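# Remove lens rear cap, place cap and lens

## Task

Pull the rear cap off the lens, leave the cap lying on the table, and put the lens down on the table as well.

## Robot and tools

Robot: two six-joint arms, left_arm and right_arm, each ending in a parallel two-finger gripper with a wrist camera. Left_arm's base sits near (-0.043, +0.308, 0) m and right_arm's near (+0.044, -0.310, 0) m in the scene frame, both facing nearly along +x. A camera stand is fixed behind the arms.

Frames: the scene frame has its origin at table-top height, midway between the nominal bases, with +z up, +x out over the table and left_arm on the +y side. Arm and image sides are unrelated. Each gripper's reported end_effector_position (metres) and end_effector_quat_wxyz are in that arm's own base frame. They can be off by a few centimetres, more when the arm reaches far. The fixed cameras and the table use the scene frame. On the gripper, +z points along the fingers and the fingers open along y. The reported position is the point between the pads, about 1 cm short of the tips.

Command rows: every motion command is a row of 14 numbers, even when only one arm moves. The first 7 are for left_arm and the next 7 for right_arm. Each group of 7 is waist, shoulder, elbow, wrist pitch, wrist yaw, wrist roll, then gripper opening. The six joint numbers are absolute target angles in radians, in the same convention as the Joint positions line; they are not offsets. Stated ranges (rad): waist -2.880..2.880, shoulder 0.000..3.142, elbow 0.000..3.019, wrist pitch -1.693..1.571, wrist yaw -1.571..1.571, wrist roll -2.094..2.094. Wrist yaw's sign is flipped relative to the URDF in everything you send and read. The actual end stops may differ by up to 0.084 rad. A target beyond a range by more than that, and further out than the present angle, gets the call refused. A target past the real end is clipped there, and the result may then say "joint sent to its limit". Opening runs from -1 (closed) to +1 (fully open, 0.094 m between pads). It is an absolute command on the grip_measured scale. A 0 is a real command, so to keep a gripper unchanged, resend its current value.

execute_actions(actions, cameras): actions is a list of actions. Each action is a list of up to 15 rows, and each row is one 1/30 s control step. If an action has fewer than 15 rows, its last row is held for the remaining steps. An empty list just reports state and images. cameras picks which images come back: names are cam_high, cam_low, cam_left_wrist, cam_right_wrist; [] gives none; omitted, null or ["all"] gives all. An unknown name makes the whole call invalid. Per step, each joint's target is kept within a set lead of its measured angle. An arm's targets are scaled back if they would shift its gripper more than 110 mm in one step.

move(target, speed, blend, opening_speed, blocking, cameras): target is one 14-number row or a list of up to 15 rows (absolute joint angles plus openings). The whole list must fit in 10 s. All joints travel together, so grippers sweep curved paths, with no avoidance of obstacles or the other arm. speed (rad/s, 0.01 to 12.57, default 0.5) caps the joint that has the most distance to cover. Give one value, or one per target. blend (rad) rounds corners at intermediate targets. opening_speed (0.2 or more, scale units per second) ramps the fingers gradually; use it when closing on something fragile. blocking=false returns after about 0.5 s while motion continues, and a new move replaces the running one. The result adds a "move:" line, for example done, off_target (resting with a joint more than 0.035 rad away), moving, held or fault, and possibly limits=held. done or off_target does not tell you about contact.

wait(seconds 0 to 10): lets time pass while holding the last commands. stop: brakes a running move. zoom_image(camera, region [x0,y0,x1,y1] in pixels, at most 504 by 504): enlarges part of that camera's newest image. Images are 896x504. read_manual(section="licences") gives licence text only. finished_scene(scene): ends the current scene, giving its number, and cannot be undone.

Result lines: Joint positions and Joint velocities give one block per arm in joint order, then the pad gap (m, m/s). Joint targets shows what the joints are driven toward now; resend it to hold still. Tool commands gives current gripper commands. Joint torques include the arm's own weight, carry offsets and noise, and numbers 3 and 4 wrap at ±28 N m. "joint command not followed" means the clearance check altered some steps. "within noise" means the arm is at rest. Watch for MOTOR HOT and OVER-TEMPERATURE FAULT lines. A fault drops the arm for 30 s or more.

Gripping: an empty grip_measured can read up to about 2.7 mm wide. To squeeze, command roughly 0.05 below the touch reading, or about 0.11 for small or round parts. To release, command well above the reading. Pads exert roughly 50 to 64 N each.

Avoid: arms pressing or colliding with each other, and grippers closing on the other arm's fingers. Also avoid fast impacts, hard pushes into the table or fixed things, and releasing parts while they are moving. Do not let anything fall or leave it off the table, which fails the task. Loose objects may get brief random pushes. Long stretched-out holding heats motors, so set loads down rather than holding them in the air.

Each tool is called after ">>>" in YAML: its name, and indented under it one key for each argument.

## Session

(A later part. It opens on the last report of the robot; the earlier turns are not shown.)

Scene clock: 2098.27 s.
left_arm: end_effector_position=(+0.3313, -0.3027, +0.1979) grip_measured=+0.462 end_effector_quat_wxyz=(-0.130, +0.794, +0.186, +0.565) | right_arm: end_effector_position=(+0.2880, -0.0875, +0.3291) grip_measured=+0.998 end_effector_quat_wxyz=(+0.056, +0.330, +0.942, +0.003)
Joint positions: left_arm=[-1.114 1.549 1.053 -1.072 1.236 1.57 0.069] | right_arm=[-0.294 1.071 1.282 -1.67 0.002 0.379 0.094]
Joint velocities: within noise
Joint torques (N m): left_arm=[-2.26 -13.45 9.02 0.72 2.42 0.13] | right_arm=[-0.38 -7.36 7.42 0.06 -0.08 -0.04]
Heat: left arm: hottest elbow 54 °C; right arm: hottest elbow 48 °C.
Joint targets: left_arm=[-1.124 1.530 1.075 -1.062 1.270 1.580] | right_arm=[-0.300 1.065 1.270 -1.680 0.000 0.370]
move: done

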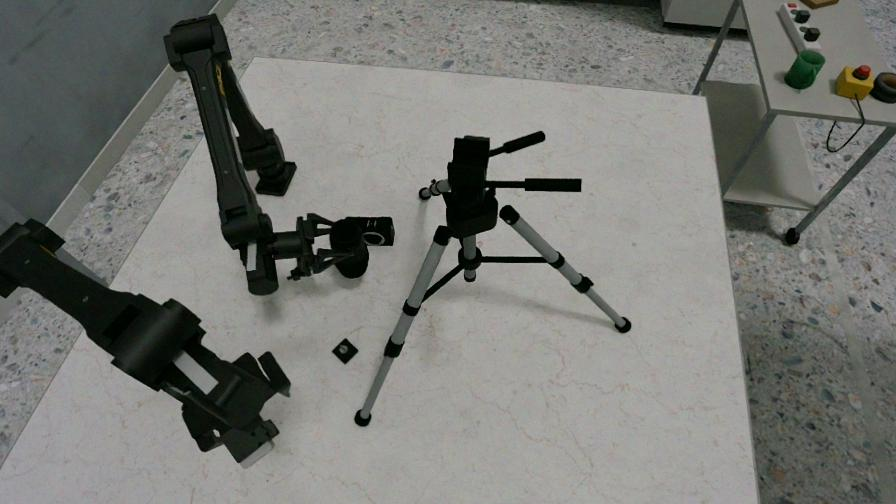

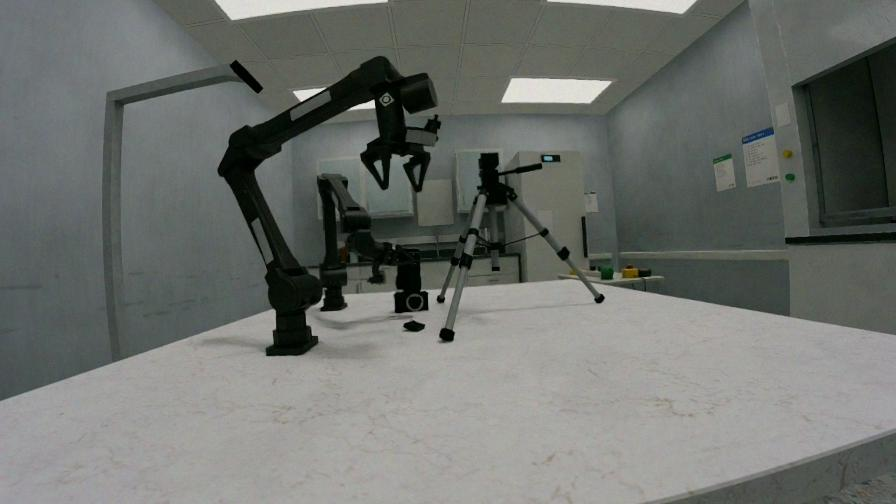

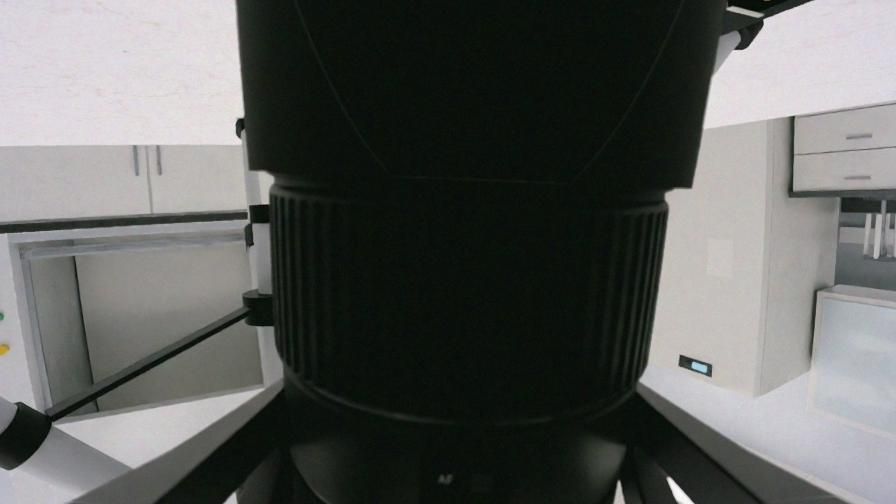

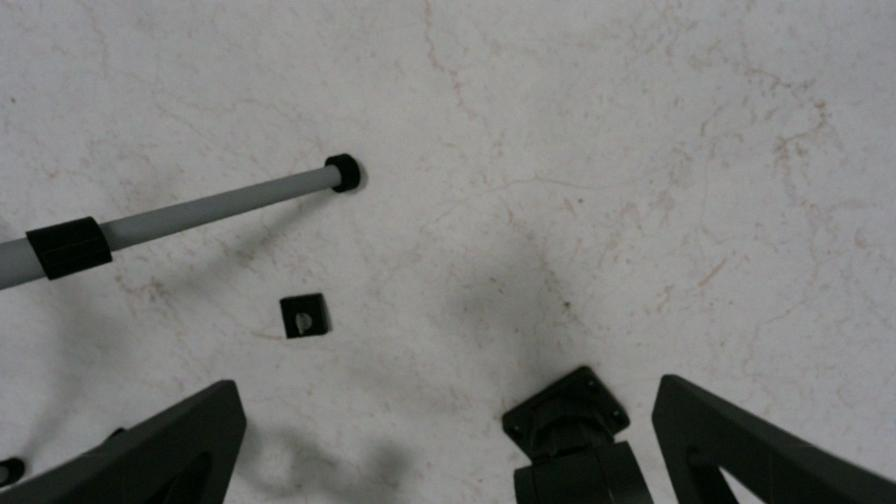

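>>> move:
  target:
    - [-1.124,1.53,1.075,-1.062,1.27,1.58,0.2,0.6,1.065,1.27,-1.68,0.0,0.37,1.0]
    - [-1.124,1.53,1.075,-1.062,1.27,1.58,0.2,0.7,1.24,1.40,-1.68,0.0,0.37,1.0]
    - [-1.124,1.53,1.075,-1.062,1.27,1.58,0.2,0.89,1.40,1.56,-1.66,0.0,0.416,0.8]
  speed: [0.4,0.25,0.25]
  blend: 0.02
  cameras: ["cam_low","cam_right_wrist"]

>>> zoom_image:
  camera: "cam_right_wrist"
  region: [250, 150, 650, 450]

Scene clock: 2120.27 s.
left_arm: end_effector_position=(+0.3313, -0.3028, +0.1979) grip_measured=+0.462 end_effector_quat_wxyz=(-0.130, +0.794, +0.185, +0.565) | right_arm: end_effector_position=(+0.2535, +0.3109, +0.3022) grip_measured=+0.803 end_effector_quat_wxyz=(-0.004, -0.238, +0.971, -0.002)
Joint positions: left_arm=[-1.114 1.549 1.053 -1.072 1.236 1.572 0.069] | right_arm=[0.887 1.396 1.487 -1.67 0.001 0.406 0.085]
Joint velocities: within noise
Joint torques (N m): left_arm=[-2.08 -13.51 8.99 0.76 2.41 0.11] | right_arm=[0.62 -10.93 13.74 0.76 0.02 0.2]
Heat: left arm: hottest elbow 55 °C; right arm: hottest elbow 48 °C.
Joint targets: left_arm=[-1.124 1.530 1.075 -1.062 1.270 1.580] | right_arm=[0.890 1.400 1.560 -1.660 0.000 0.416]
move: off_target (right_arm); target 3's new numbers were sent with right_arm's elbow 0.073 rad from that target; right_arm: the elbow is farthest, 0.073 rad from its target
Images, in order (width x height): cam_low 896x504, cam_right_wrist 896x504.

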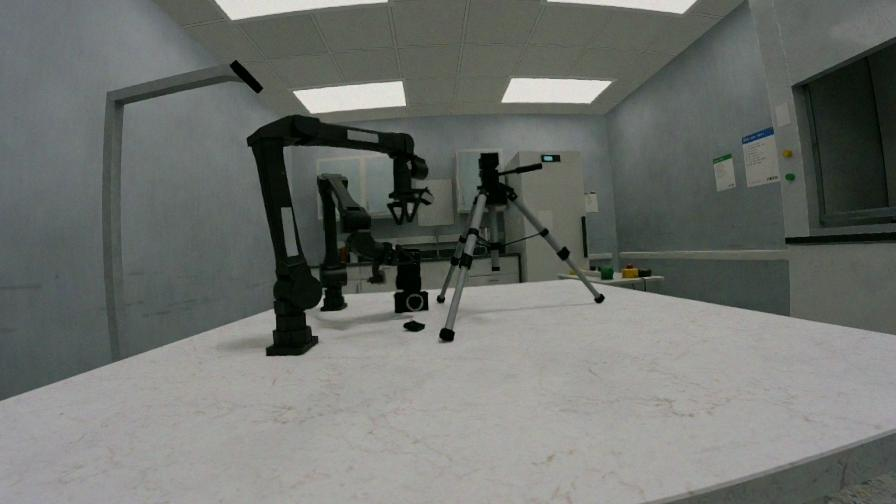

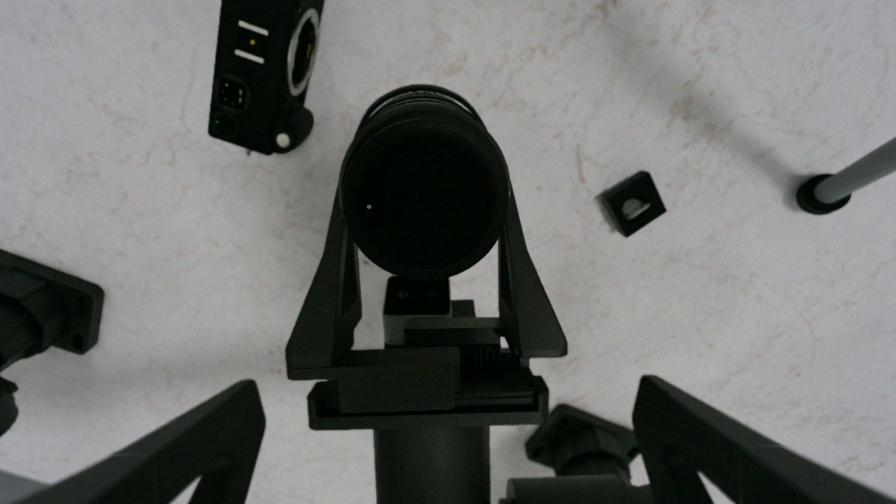

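Scaled by 1.260.

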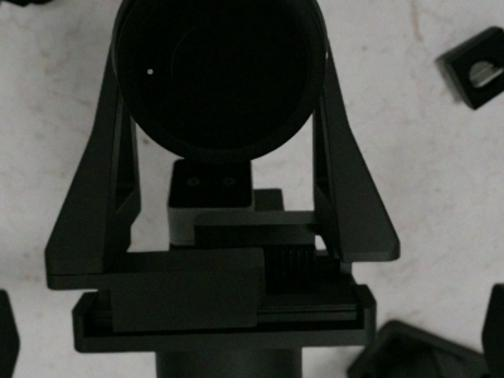

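>>> move:
  target: [-1.124,1.53,1.075,-1.062,1.27,1.58,0.2,0.882,1.464,1.404,-1.514,0.0,0.41,0.7]
  speed: 0.1
  cameras: ["cam_low","cam_right_wrist"]

>>> zoom_image:
  camera: "cam_low"
  region: [360, 180, 480, 330]

Scene clock: 2136.77 s.
left_arm: end_effector_position=(+0.3313, -0.3028, +0.1979) grip_measured=+0.462 end_effector_quat_wxyz=(-0.130, +0.794, +0.185, +0.565) | right_arm: end_effector_position=(+0.2707, +0.3321, +0.2502) grip_measured=+0.702 end_effector_quat_wxyz=(+0.000, -0.238, +0.971, +0.001)
Joint positions: left_arm=[-1.114 1.549 1.053 -1.072 1.236 1.572 0.069] | right_arm=[0.887 1.458 1.415 -1.527 0.001 0.406 0.08]
Joint velocities: within noise
Joint torques (N m): left_arm=[-2.08 -13.63 8.98 0.7 2.41 0.11] | right_arm=[-0.09 -11.58 7.53 0.84 -0.03 0.04]
Heat: left arm: hottest elbow 55 °C; right arm: hottest elbow 49 °C.
Joint targets: left_arm=[-1.124 1.530 1.075 -1.062 1.270 1.580] | right_arm=[0.882 1.464 1.404 -1.514 0.000 0.410]
move: done
Images, in order (width x height): cam_low 896x504, cam_right_wrist 896x504.

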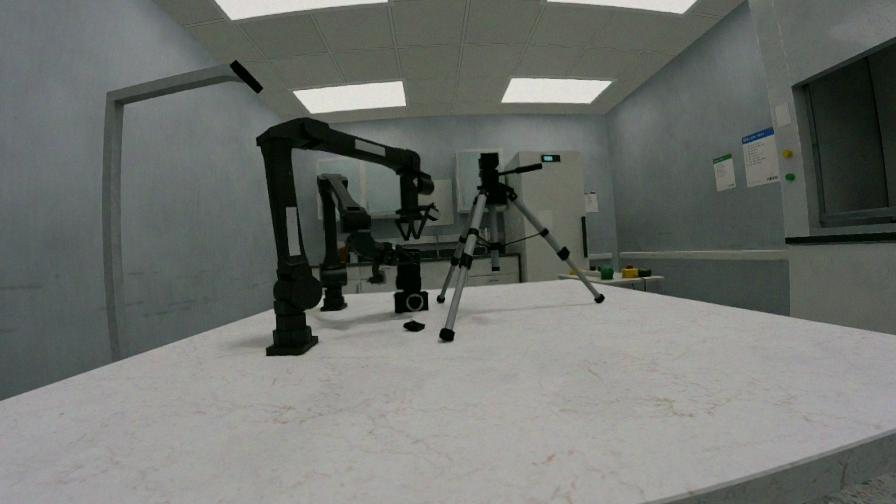

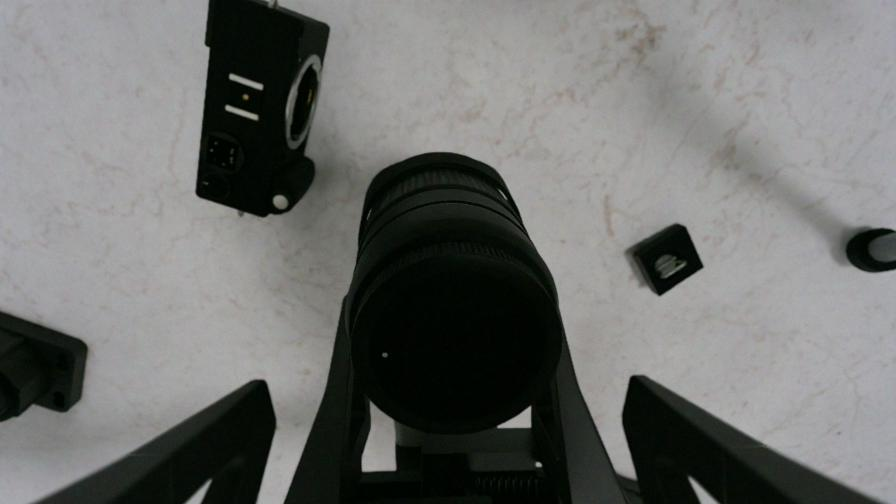

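Scaled by 3.360.

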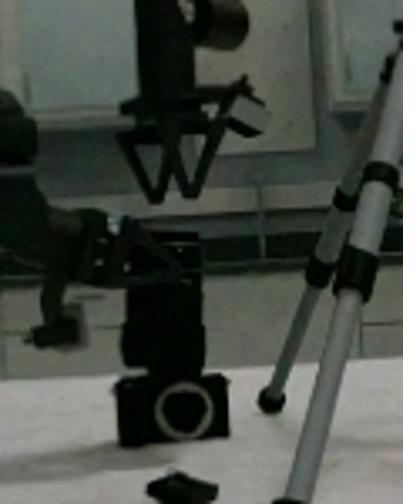

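>>> move:
  target:
    - [-1.124,1.53,1.075,-1.062,1.27,1.58,0.2,0.874,1.469,1.365,-1.47,0.0,0.41,0.7]
  speed: 0.06
  cameras: ["cam_low","cam_right_wrist"]

>>> zoom_image:
  camera: "cam_low"
  region: [360, 180, 480, 330]

Scene clock: 2154.73 s.
left_arm: end_effector_position=(+0.3313, -0.3028, +0.1979) grip_measured=+0.462 end_effector_quat_wxyz=(-0.130, +0.794, +0.185, +0.565) | right_arm: end_effector_position=(+0.2734, +0.3310, +0.2343) grip_measured=+0.702 end_effector_quat_wxyz=(+0.001, -0.235, +0.972, +0.002)
Joint positions: left_arm=[-1.114 1.549 1.053 -1.072 1.236 1.572 0.069] | right_arm=[0.881 1.461 1.377 -1.483 0.001 0.406 0.08]
Joint velocities: within noise
Joint torques (N m): left_arm=[-2.14 -13.57 8.96 0.73 2.41 0.1] | right_arm=[-0.56 -12.16 7.5 0.54 -0.02 0.15]
Heat: left arm: hottest elbow 55 °C; right arm: hottest elbow 48 °C.
Joint targets: left_arm=[-1.124 1.530 1.075 -1.062 1.270 1.580] | right_arm=[0.874 1.469 1.365 -1.470 0.000 0.410]
move: done
Images, in order (width x height): cam_low 896x504, cam_right_wrist 896x504.

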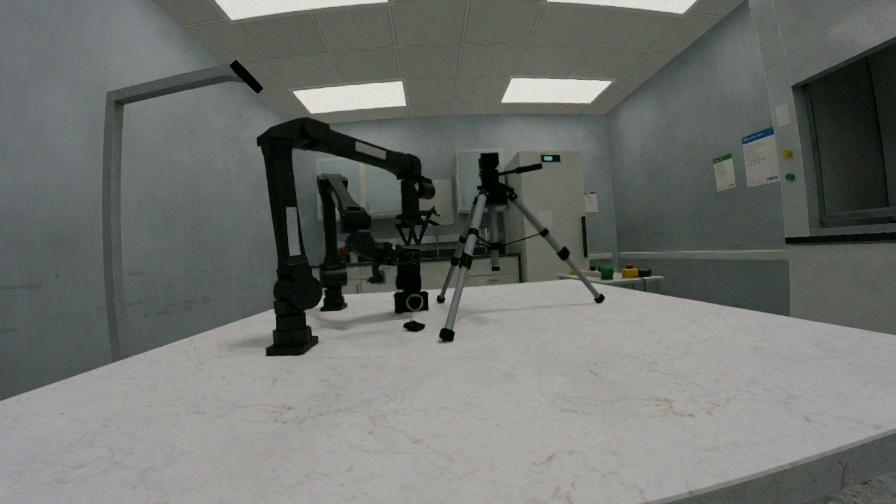

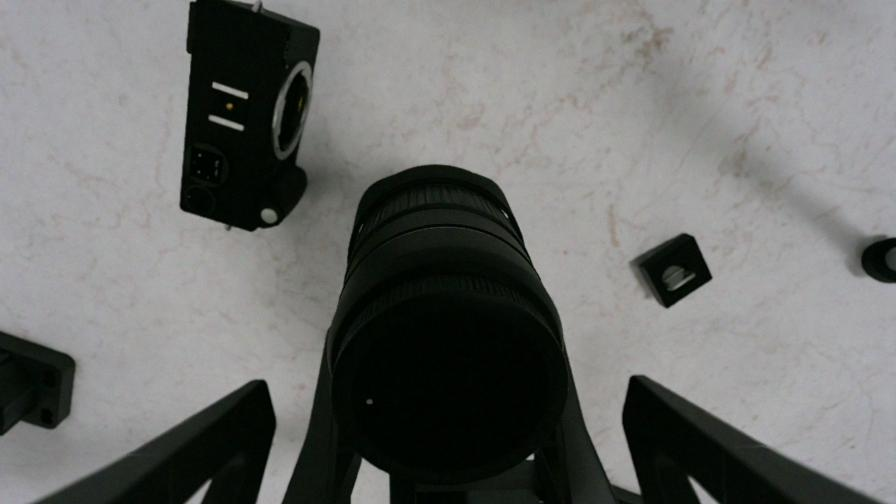

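Scaled by 3.360.

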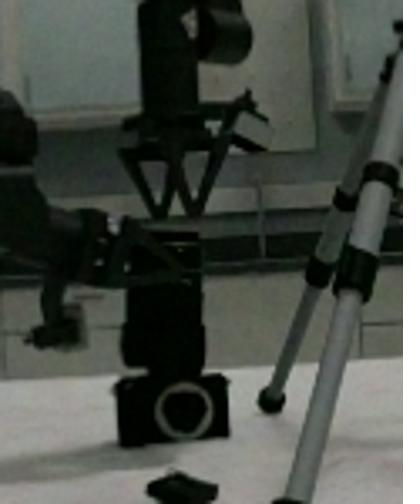

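>>> move:
  target:
    - [-1.124,1.53,1.075,-1.062,1.27,1.58,0.2,0.876,1.475,1.329,-1.431,0.0,0.41,0.7]
  speed: 0.05
  cameras: ["cam_low","cam_right_wrist"]

>>> zoom_image:
  camera: "cam_low"
  region: [360, 180, 480, 330]

Scene clock: 2167.67 s.
left_arm: end_effector_position=(+0.3313, -0.3028, +0.1979) grip_measured=+0.462 end_effector_quat_wxyz=(-0.130, +0.794, +0.185, +0.565) | right_arm: end_effector_position=(+0.2733, +0.3309, +0.2182) grip_measured=+0.702 end_effector_quat_wxyz=(+0.000, -0.235, +0.972, +0.001)
Joint positions: left_arm=[-1.114 1.549 1.053 -1.072 1.236 1.572 0.069] | right_arm=[0.881 1.467 1.341 -1.444 0.001 0.406 0.08]
Joint velocities: within noise
Joint torques (N m): left_arm=[-2.02 -13.27 9.05 0.76 2.43 0.09] | right_arm=[-0.44 -12.34 7.61 0.73 0 0.14]
Heat: left arm: hottest elbow 55 °C; right arm: hottest elbow 48 °C.
Joint targets: left_arm=[-1.124 1.530 1.075 -1.062 1.270 1.580] | right_arm=[0.876 1.475 1.329 -1.431 0.000 0.410]
move: done
Images, in order (width x height): cam_low 896x504, cam_right_wrist 896x504.

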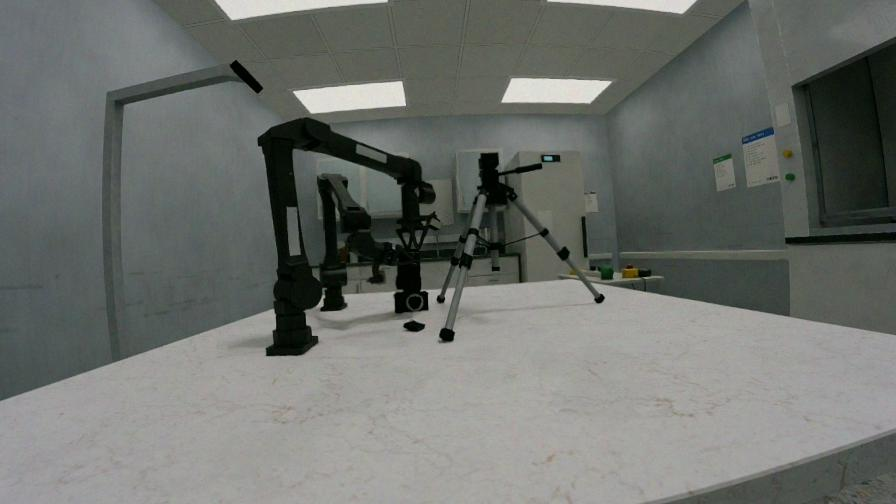

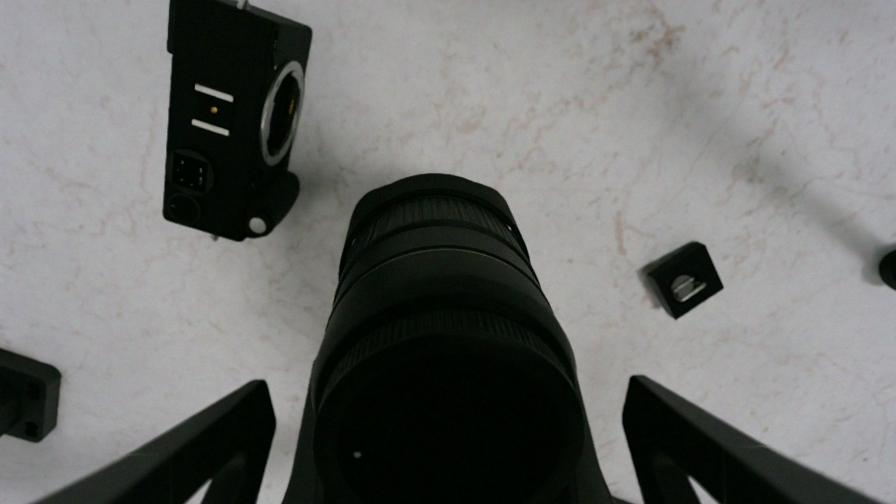

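Scaled by 3.360.

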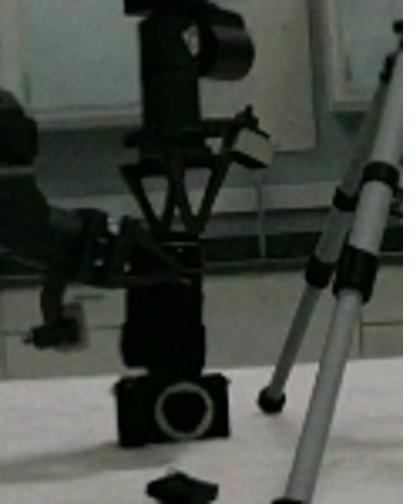

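>>> move:
  target:
    - [-1.124,1.53,1.075,-1.062,1.27,1.58,0.2,0.876,1.478,1.315,-1.416,0.0,0.41,0.7]
  speed: 0.05
  cameras: ["cam_low","cam_right_wrist"]

>>> zoom_image:
  camera: "cam_right_wrist"
  region: [200, 260, 460, 500]

Scene clock: 2179.17 s.
left_arm: end_effector_position=(+0.3313, -0.3028, +0.1979) grip_measured=+0.462 end_effector_quat_wxyz=(-0.130, +0.794, +0.185, +0.565) | right_arm: end_effector_position=(+0.2732, +0.3308, +0.2119) grip_measured=+0.702 end_effector_quat_wxyz=(-0.001, -0.235, +0.972, +0.000)
Joint positions: left_arm=[-1.114 1.549 1.053 -1.072 1.236 1.572 0.069] | right_arm=[0.881 1.47 1.327 -1.429 0.001 0.406 0.08]
Joint velocities: within noise
Joint torques (N m): left_arm=[-2.14 -13.74 8.98 0.7 2.4 0.11] | right_arm=[-0.62 -12.4 7.49 0.79 -0.1 0.09]
Heat: left arm: hottest elbow 55 °C; right arm: hottest elbow 48 °C.
Joint targets: left_arm=[-1.124 1.530 1.075 -1.062 1.270 1.580] | right_arm=[0.876 1.478 1.315 -1.416 0.000 0.410]
move: done
Images, in order (width x height): cam_low 896x504, cam_right_wrist 896x504.

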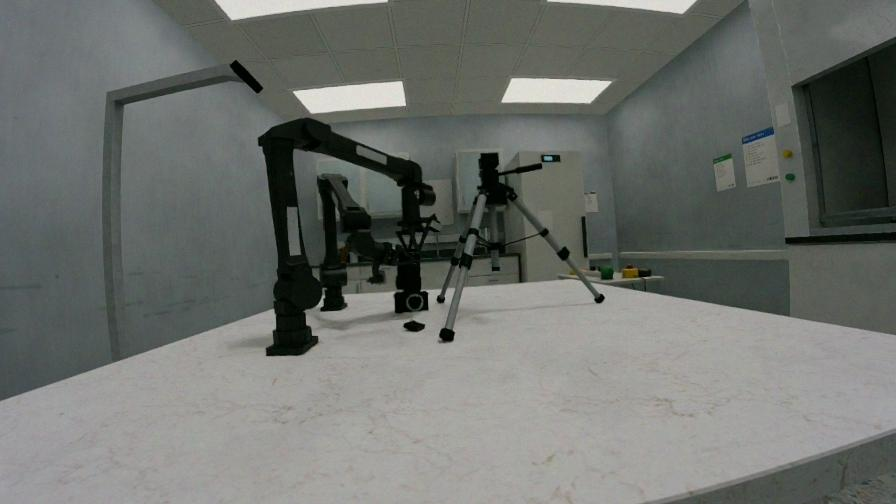

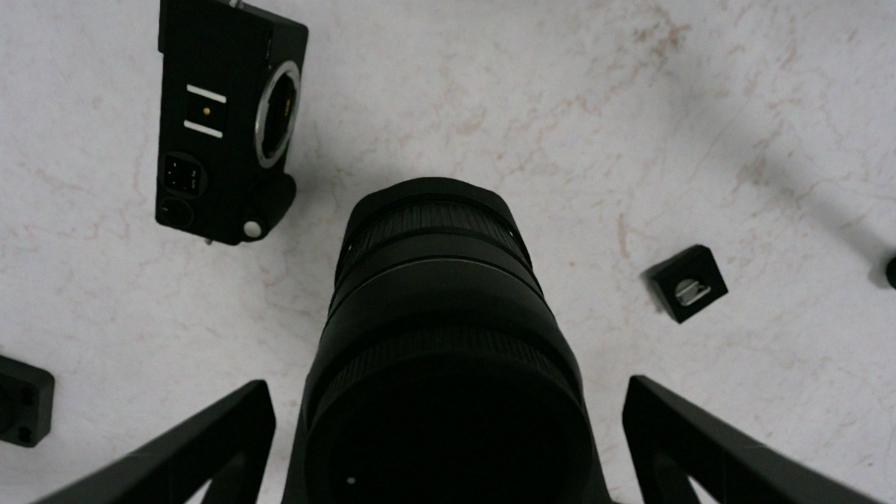

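Scaled by 1.938.

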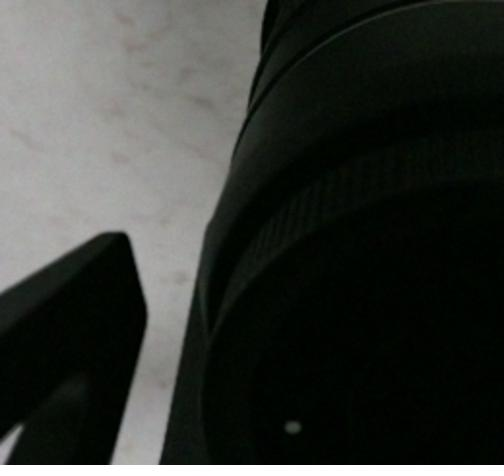

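>>> move:
  target:
    - [-1.124,1.53,1.075,-1.062,1.27,1.58,0.2,0.876,1.478,1.315,-1.416,0.0,0.41,0.33]
  opening_speed: 0.2
  cameras: ["cam_right_wrist"]

>>> zoom_image:
  camera: "cam_low"
  region: [370, 200, 450, 300]

Scene clock: 2194.50 s.
left_arm: end_effector_position=(+0.3313, -0.3028, +0.1979) grip_measured=+0.462 end_effector_quat_wxyz=(-0.130, +0.794, +0.185, +0.565) | right_arm: end_effector_position=(+0.2733, +0.3308, +0.2119) grip_measured=+0.333 end_effector_quat_wxyz=(-0.001, -0.235, +0.972, +0.000)
Joint positions: left_arm=[-1.114 1.549 1.053 -1.072 1.236 1.572 0.069] | right_arm=[0.881 1.47 1.327 -1.429 0.001 0.406 0.063]
Joint velocities: within noise
Joint torques (N m): left_arm=[-2.02 -13.33 9.02 0.69 2.42 0.1] | right_arm=[-0.91 -11.28 7.39 0.92 -0.06 0.08]
Heat: left arm: hottest elbow 55 °C; right arm: hottest elbow 48 °C.
Joint targets: left_arm=[-1.124 1.530 1.075 -1.062 1.270 1.580] | right_arm=[0.876 1.478 1.315 -1.416 0.000 0.410]
move: done
Images, in order (width x height): cam_right_wrist 896x504.

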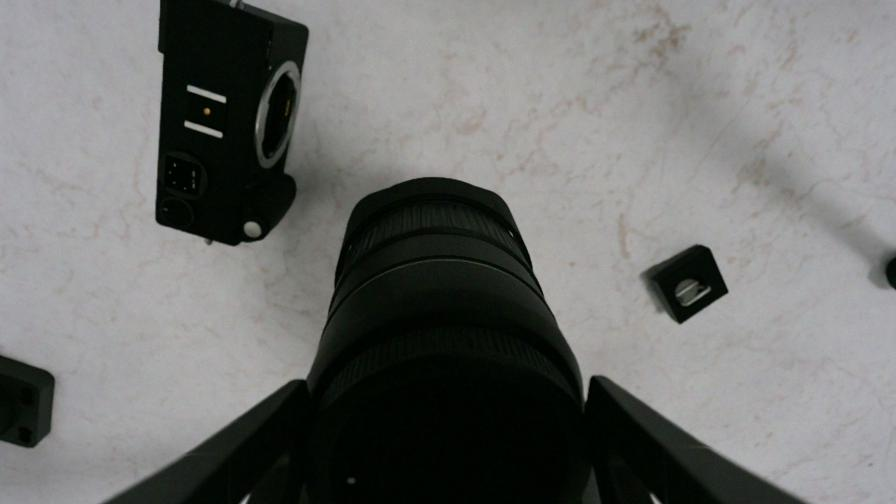

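This scene's latest camera images include none from cam_low. They are from: cam_right_wrist. cam_low's image comes with the result of a call that names it in "cameras".

>>> move:
  target:
    - [-1.124,1.53,1.075,-1.062,1.27,1.58,0.2,0.876,1.478,1.315,-1.416,0.0,0.41,0.1]
  opening_speed: 0.2
  cameras: ["cam_right_wrist","cam_low"]

>>> zoom_image:
  camera: "cam_low"
  region: [370, 200, 450, 300]

Scene clock: 2209.17 s.
left_arm: end_effector_position=(+0.3313, -0.3028, +0.1979) grip_measured=+0.462 end_effector_quat_wxyz=(-0.130, +0.794, +0.185, +0.564) | right_arm: end_effector_position=(+0.2733, +0.3308, +0.2119) grip_measured=+0.220 end_effector_quat_wxyz=(-0.001, -0.235, +0.972, +0.000)
Joint positions: left_arm=[-1.114 1.549 1.053 -1.072 1.236 1.573 0.069] | right_arm=[0.881 1.47 1.327 -1.429 0.001 0.406 0.057]
Joint velocities: within noise
Joint torques (N m): left_arm=[-2.32 -13.68 8.96 0.68 2.41 0.09] | right_arm=[-0.5 -11.75 7.42 0.7 -0.05 0.09]
Heat: left arm: hottest elbow 55 °C; right arm: hottest elbow 48 °C.
Joint targets: left_arm=[-1.124 1.530 1.075 -1.062 1.270 1.580] | right_arm=[0.876 1.478 1.315 -1.416 0.000 0.410]
move: done
Images, in order (width x height): cam_low 896x504, cam_right_wrist 896x504.

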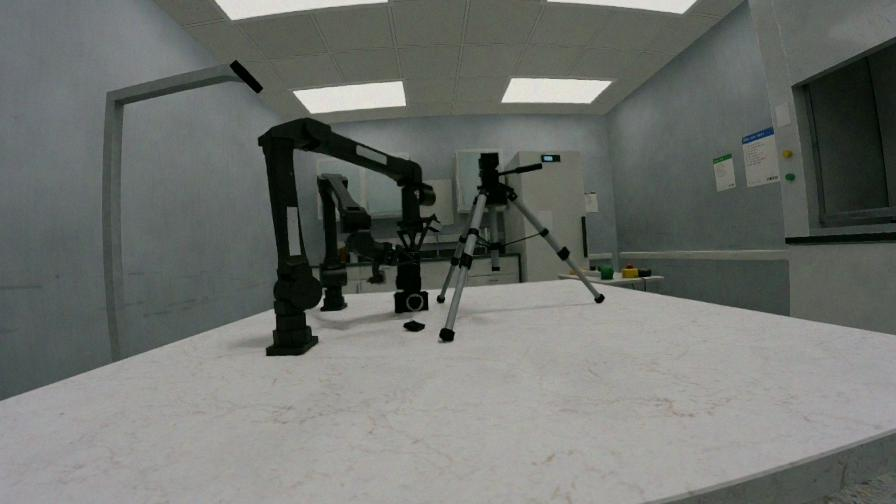

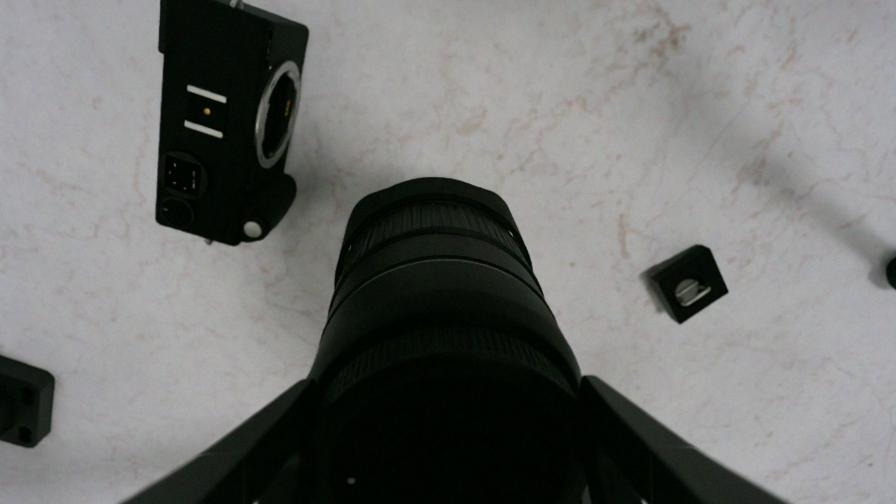

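Scaled by 5.040.

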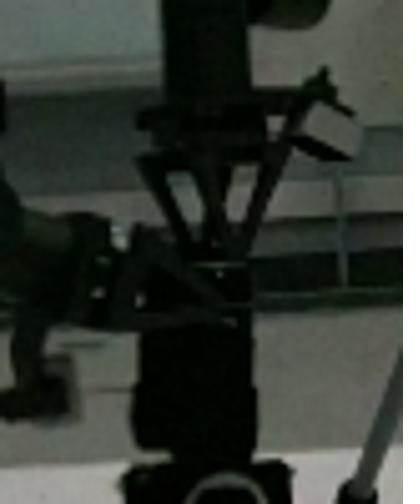

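>>> move:
  target:
    - [-1.124,1.53,1.075,-1.062,1.27,1.58,0.2,0.876,1.478,1.315,-1.416,0.0,0.1,0.1]
  speed: 0.15
  cameras: ["cam_right_wrist","cam_left_wrist"]

Scene clock: 2222.83 s.
left_arm: end_effector_position=(+0.3317, -0.3035, +0.1976) grip_measured=+0.462 end_effector_quat_wxyz=(-0.128, +0.794, +0.186, +0.565) | right_arm: end_effector_position=(+0.2727, +0.3320, +0.2119) grip_measured=+0.220 end_effector_quat_wxyz=(-0.001, -0.371, +0.929, +0.004)
Joint positions: left_arm=[-1.114 1.549 1.053 -1.066 1.236 1.574 0.069] | right_arm=[0.881 1.47 1.327 -1.427 0.008 0.12 0.057]
Joint velocities: within noise
Joint torques (N m): left_arm=[-2.02 -13.45 8.95 0.4 2.41 0.08] | right_arm=[-0.38 -11.34 7.57 0.72 -0.32 -0.11]
Heat: left arm: hottest elbow 55 °C; right arm: hottest elbow 48 °C.
Joint targets: left_arm=[-1.124 1.530 1.075 -1.062 1.270 1.580] | right_arm=[0.876 1.478 1.315 -1.416 0.000 0.100]
move: done
Images, in order (width x height): cam_left_wrist 896x504, cam_right_wrist 896x504.

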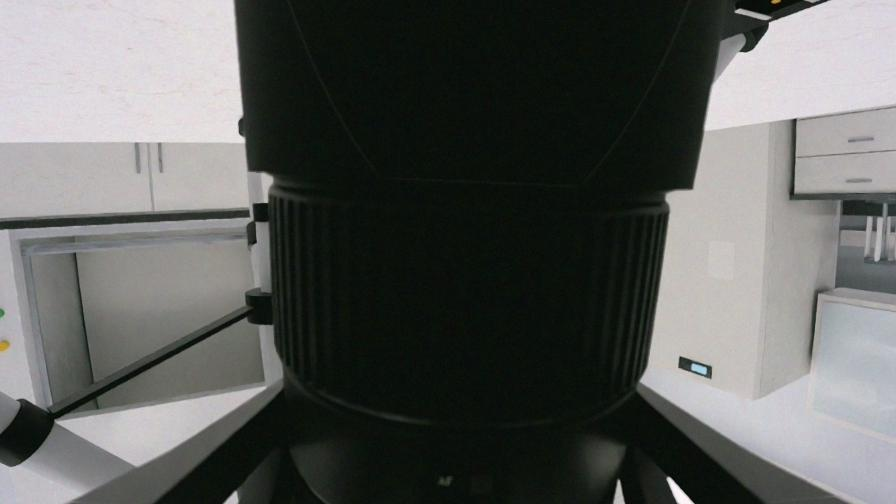

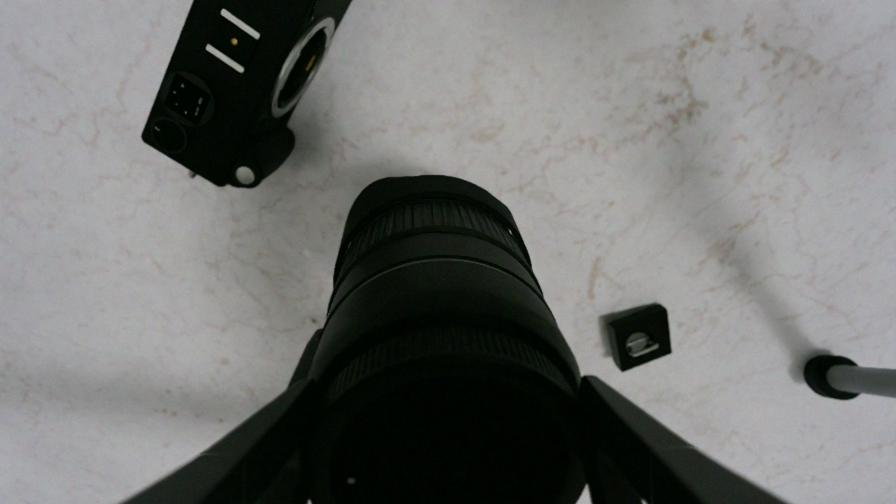

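>>> move:
  target:
    - [-1.124,1.53,1.075,-1.062,1.27,1.58,0.2,0.876,1.478,1.315,-1.416,0.0,-0.45,0.1]
  speed: 0.15
  cameras: ["cam_right_wrist","cam_left_wrist"]

Scene clock: 2236.03 s.
left_arm: end_effector_position=(+0.3320, -0.3042, +0.1965) grip_measured=+0.462 end_effector_quat_wxyz=(-0.130, +0.794, +0.184, +0.565) | right_arm: end_effector_position=(+0.2689, +0.3350, +0.2119) grip_measured=+0.220 end_effector_quat_wxyz=(-0.001, -0.610, +0.792, +0.008)
Joint positions: left_arm=[-1.114 1.552 1.053 -1.062 1.236 1.579 0.069] | right_arm=[0.888 1.47 1.327 -1.427 0.017 -0.424 0.057]
Joint velocities: within noise
Joint torques (N m): left_arm=[-2.08 -13.8 8.95 0.29 2.4 0.01] | right_arm=[-1.32 -11.81 7.69 0.7 -0.61 -0.2]
Heat: left arm: hottest elbow 55 °C; right arm: hottest elbow 48 °C.
Joint targets: left_arm=[-1.124 1.530 1.075 -1.062 1.270 1.580] | right_arm=[0.876 1.478 1.315 -1.416 0.000 -0.450]
move: done
Images, in order (width x height): cam_left_wrist 896x504, cam_right_wrist 896x504.

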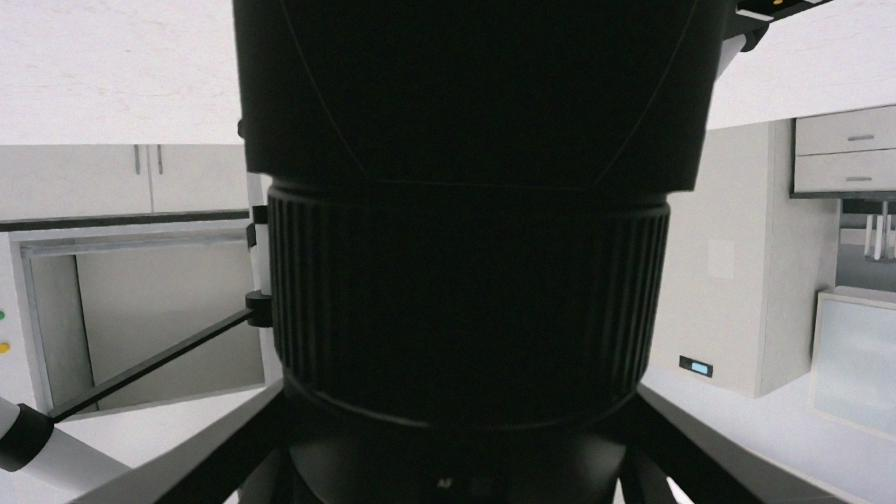

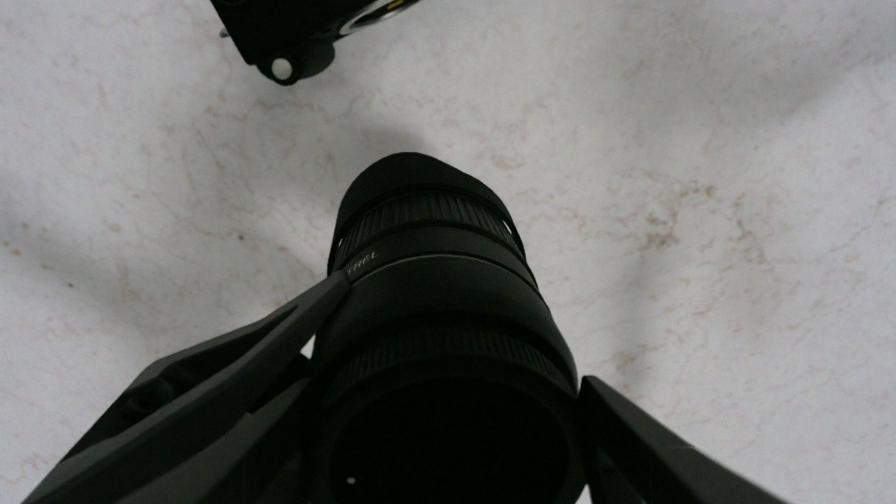

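>>> move:
  target:
    - [-1.124,1.53,1.075,-1.062,1.27,1.58,0.2,0.876,1.478,1.315,-1.416,0.0,-0.66,0.1]
  speed: 0.12
  cameras: ["cam_right_wrist","cam_low"]

>>> zoom_image:
  camera: "cam_low"
  region: [370, 200, 450, 300]

Scene clock: 2264.60 s.
left_arm: end_effector_position=(+0.3321, -0.3043, +0.1959) grip_measured=+0.462 end_effector_quat_wxyz=(-0.130, +0.794, +0.183, +0.565) | right_arm: end_effector_position=(+0.2676, +0.3361, +0.2119) grip_measured=+0.220 end_effector_quat_wxyz=(+0.001, +0.689, -0.724, -0.010)
Joint positions: left_arm=[-1.114 1.554 1.053 -1.062 1.236 1.579 0.069] | right_arm=[0.891 1.47 1.327 -1.427 0.021 -0.63 0.057]
Joint velocities: within noise
Joint torques (N m): left_arm=[-2.08 -13.92 8.94 0.24 2.41 0.03] | right_arm=[-1.61 -12.16 7.69 0.57 -0.73 -0.21]
Heat: left arm: hottest elbow 55 °C; right arm: hottest elbow 48 °C.
Joint targets: left_arm=[-1.124 1.530 1.075 -1.062 1.270 1.580] | right_arm=[0.876 1.478 1.315 -1.416 0.000 -0.660]
move: done
Images, in order (width x height): cam_low 896x504, cam_right_wrist 896x504.

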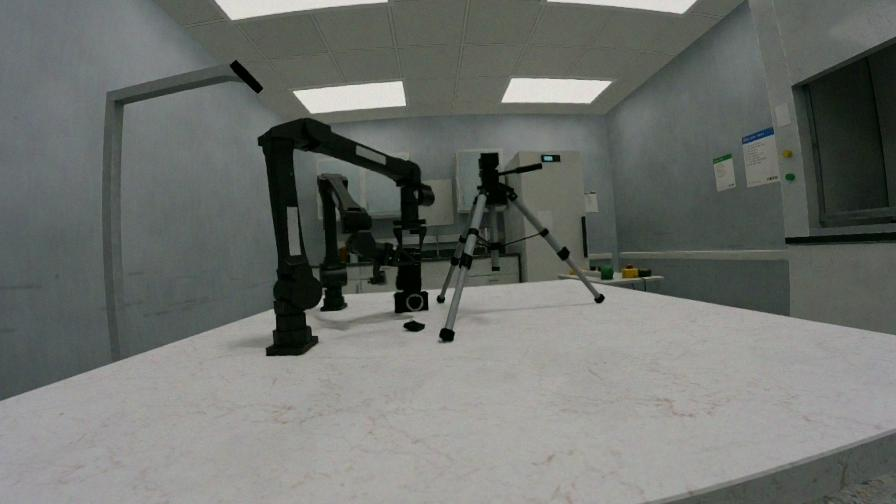

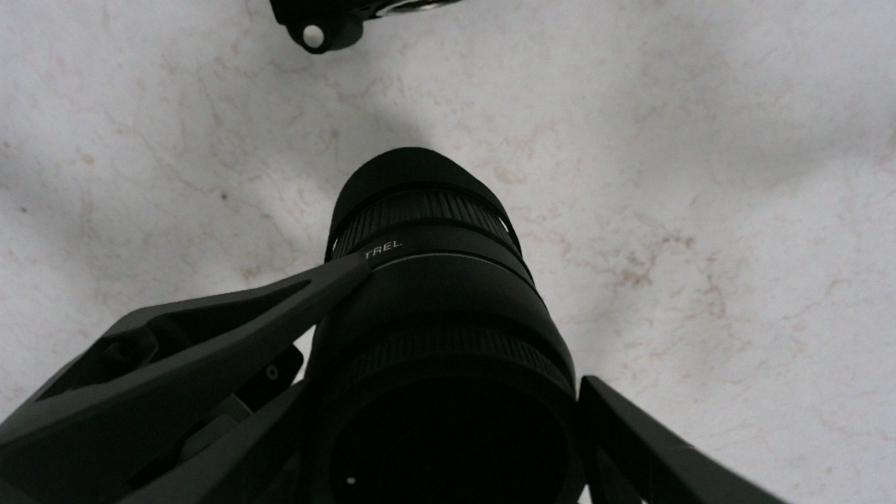

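Scaled by 5.040.

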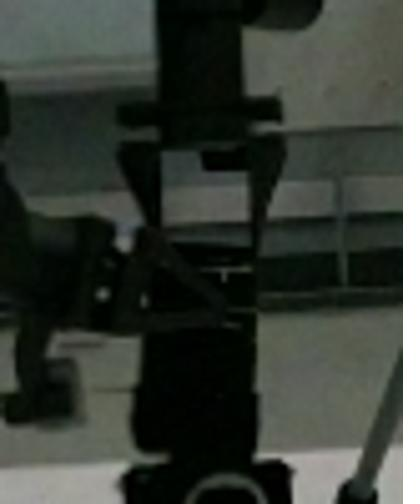

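>>> move:
  target:
    - [-1.124,1.53,1.075,-1.062,1.27,1.58,0.2,0.888,1.461,1.42,-1.458,0.0,-0.66,0.1]
  speed: 0.05
  cameras: ["cam_right_wrist","cam_low"]

>>> zoom_image:
  camera: "cam_low"
  region: [370, 200, 450, 300]

Scene clock: 2277.97 s.
left_arm: end_effector_position=(+0.3322, -0.3038, +0.1963) grip_measured=+0.461 end_effector_quat_wxyz=(-0.132, +0.793, +0.182, +0.567) | right_arm: end_effector_position=(+0.2700, +0.3360, +0.2205) grip_measured=+0.220 end_effector_quat_wxyz=(-0.001, +0.697, -0.717, -0.002)
Joint positions: left_arm=[-1.114 1.554 1.052 -1.062 1.241 1.58 0.069] | right_arm=[0.893 1.47 1.35 -1.448 0.004 -0.65 0.057]
Joint velocities: within noise
Joint torques (N m): left_arm=[-1.96 -13.74 8.98 0.29 2.17 0.03] | right_arm=[-0.09 -13.39 13.64 0.01 -0.06 -0.06]
Heat: left arm: hottest elbow 55 °C; right arm: hottest elbow 48 °C.
Joint targets: left_arm=[-1.124 1.530 1.075 -1.062 1.270 1.580] | right_arm=[0.888 1.461 1.420 -1.458 0.000 -0.660]
move: off_target (right_arm); right_arm: the elbow is farthest, 0.070 rad from its target
Images, in order (width x height): cam_low 896x504, cam_right_wrist 896x504.

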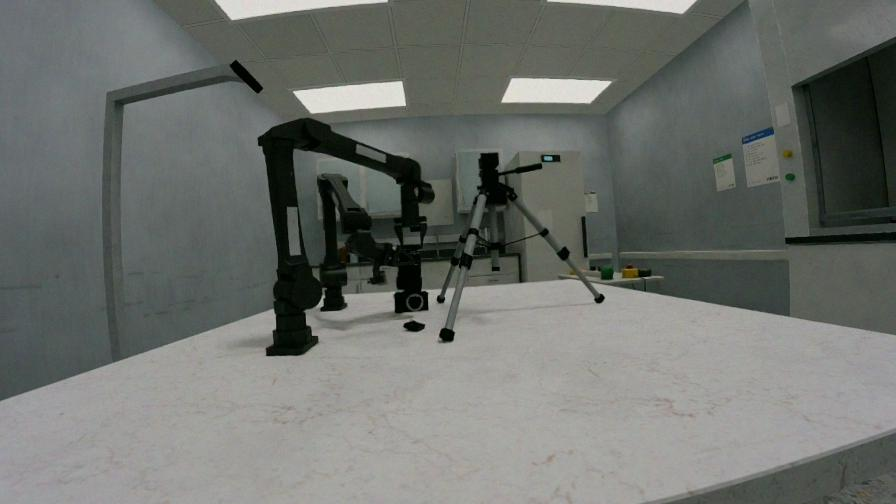

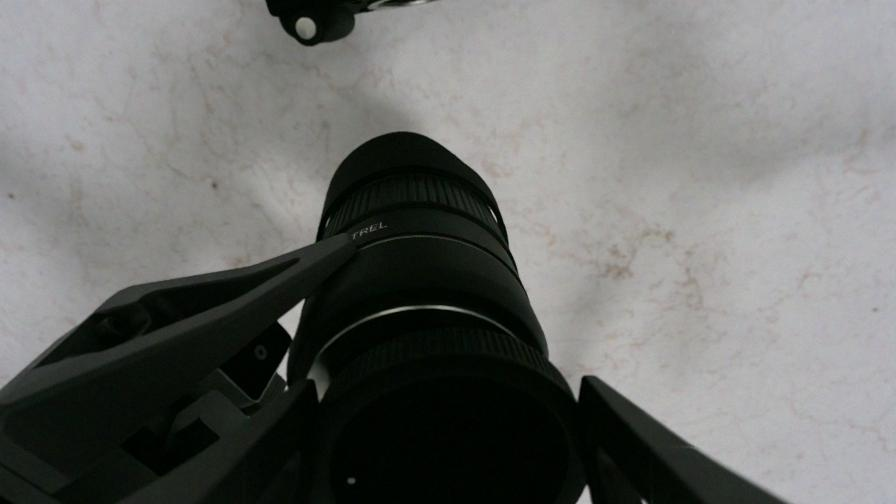

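Scaled by 5.040.

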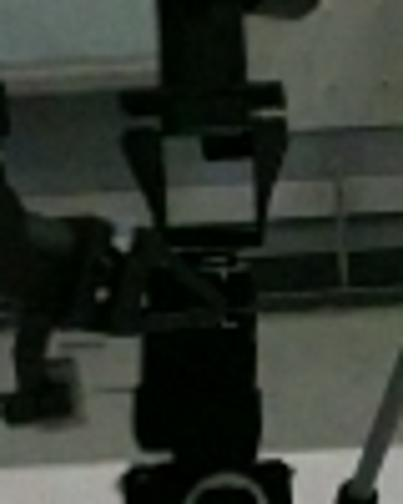

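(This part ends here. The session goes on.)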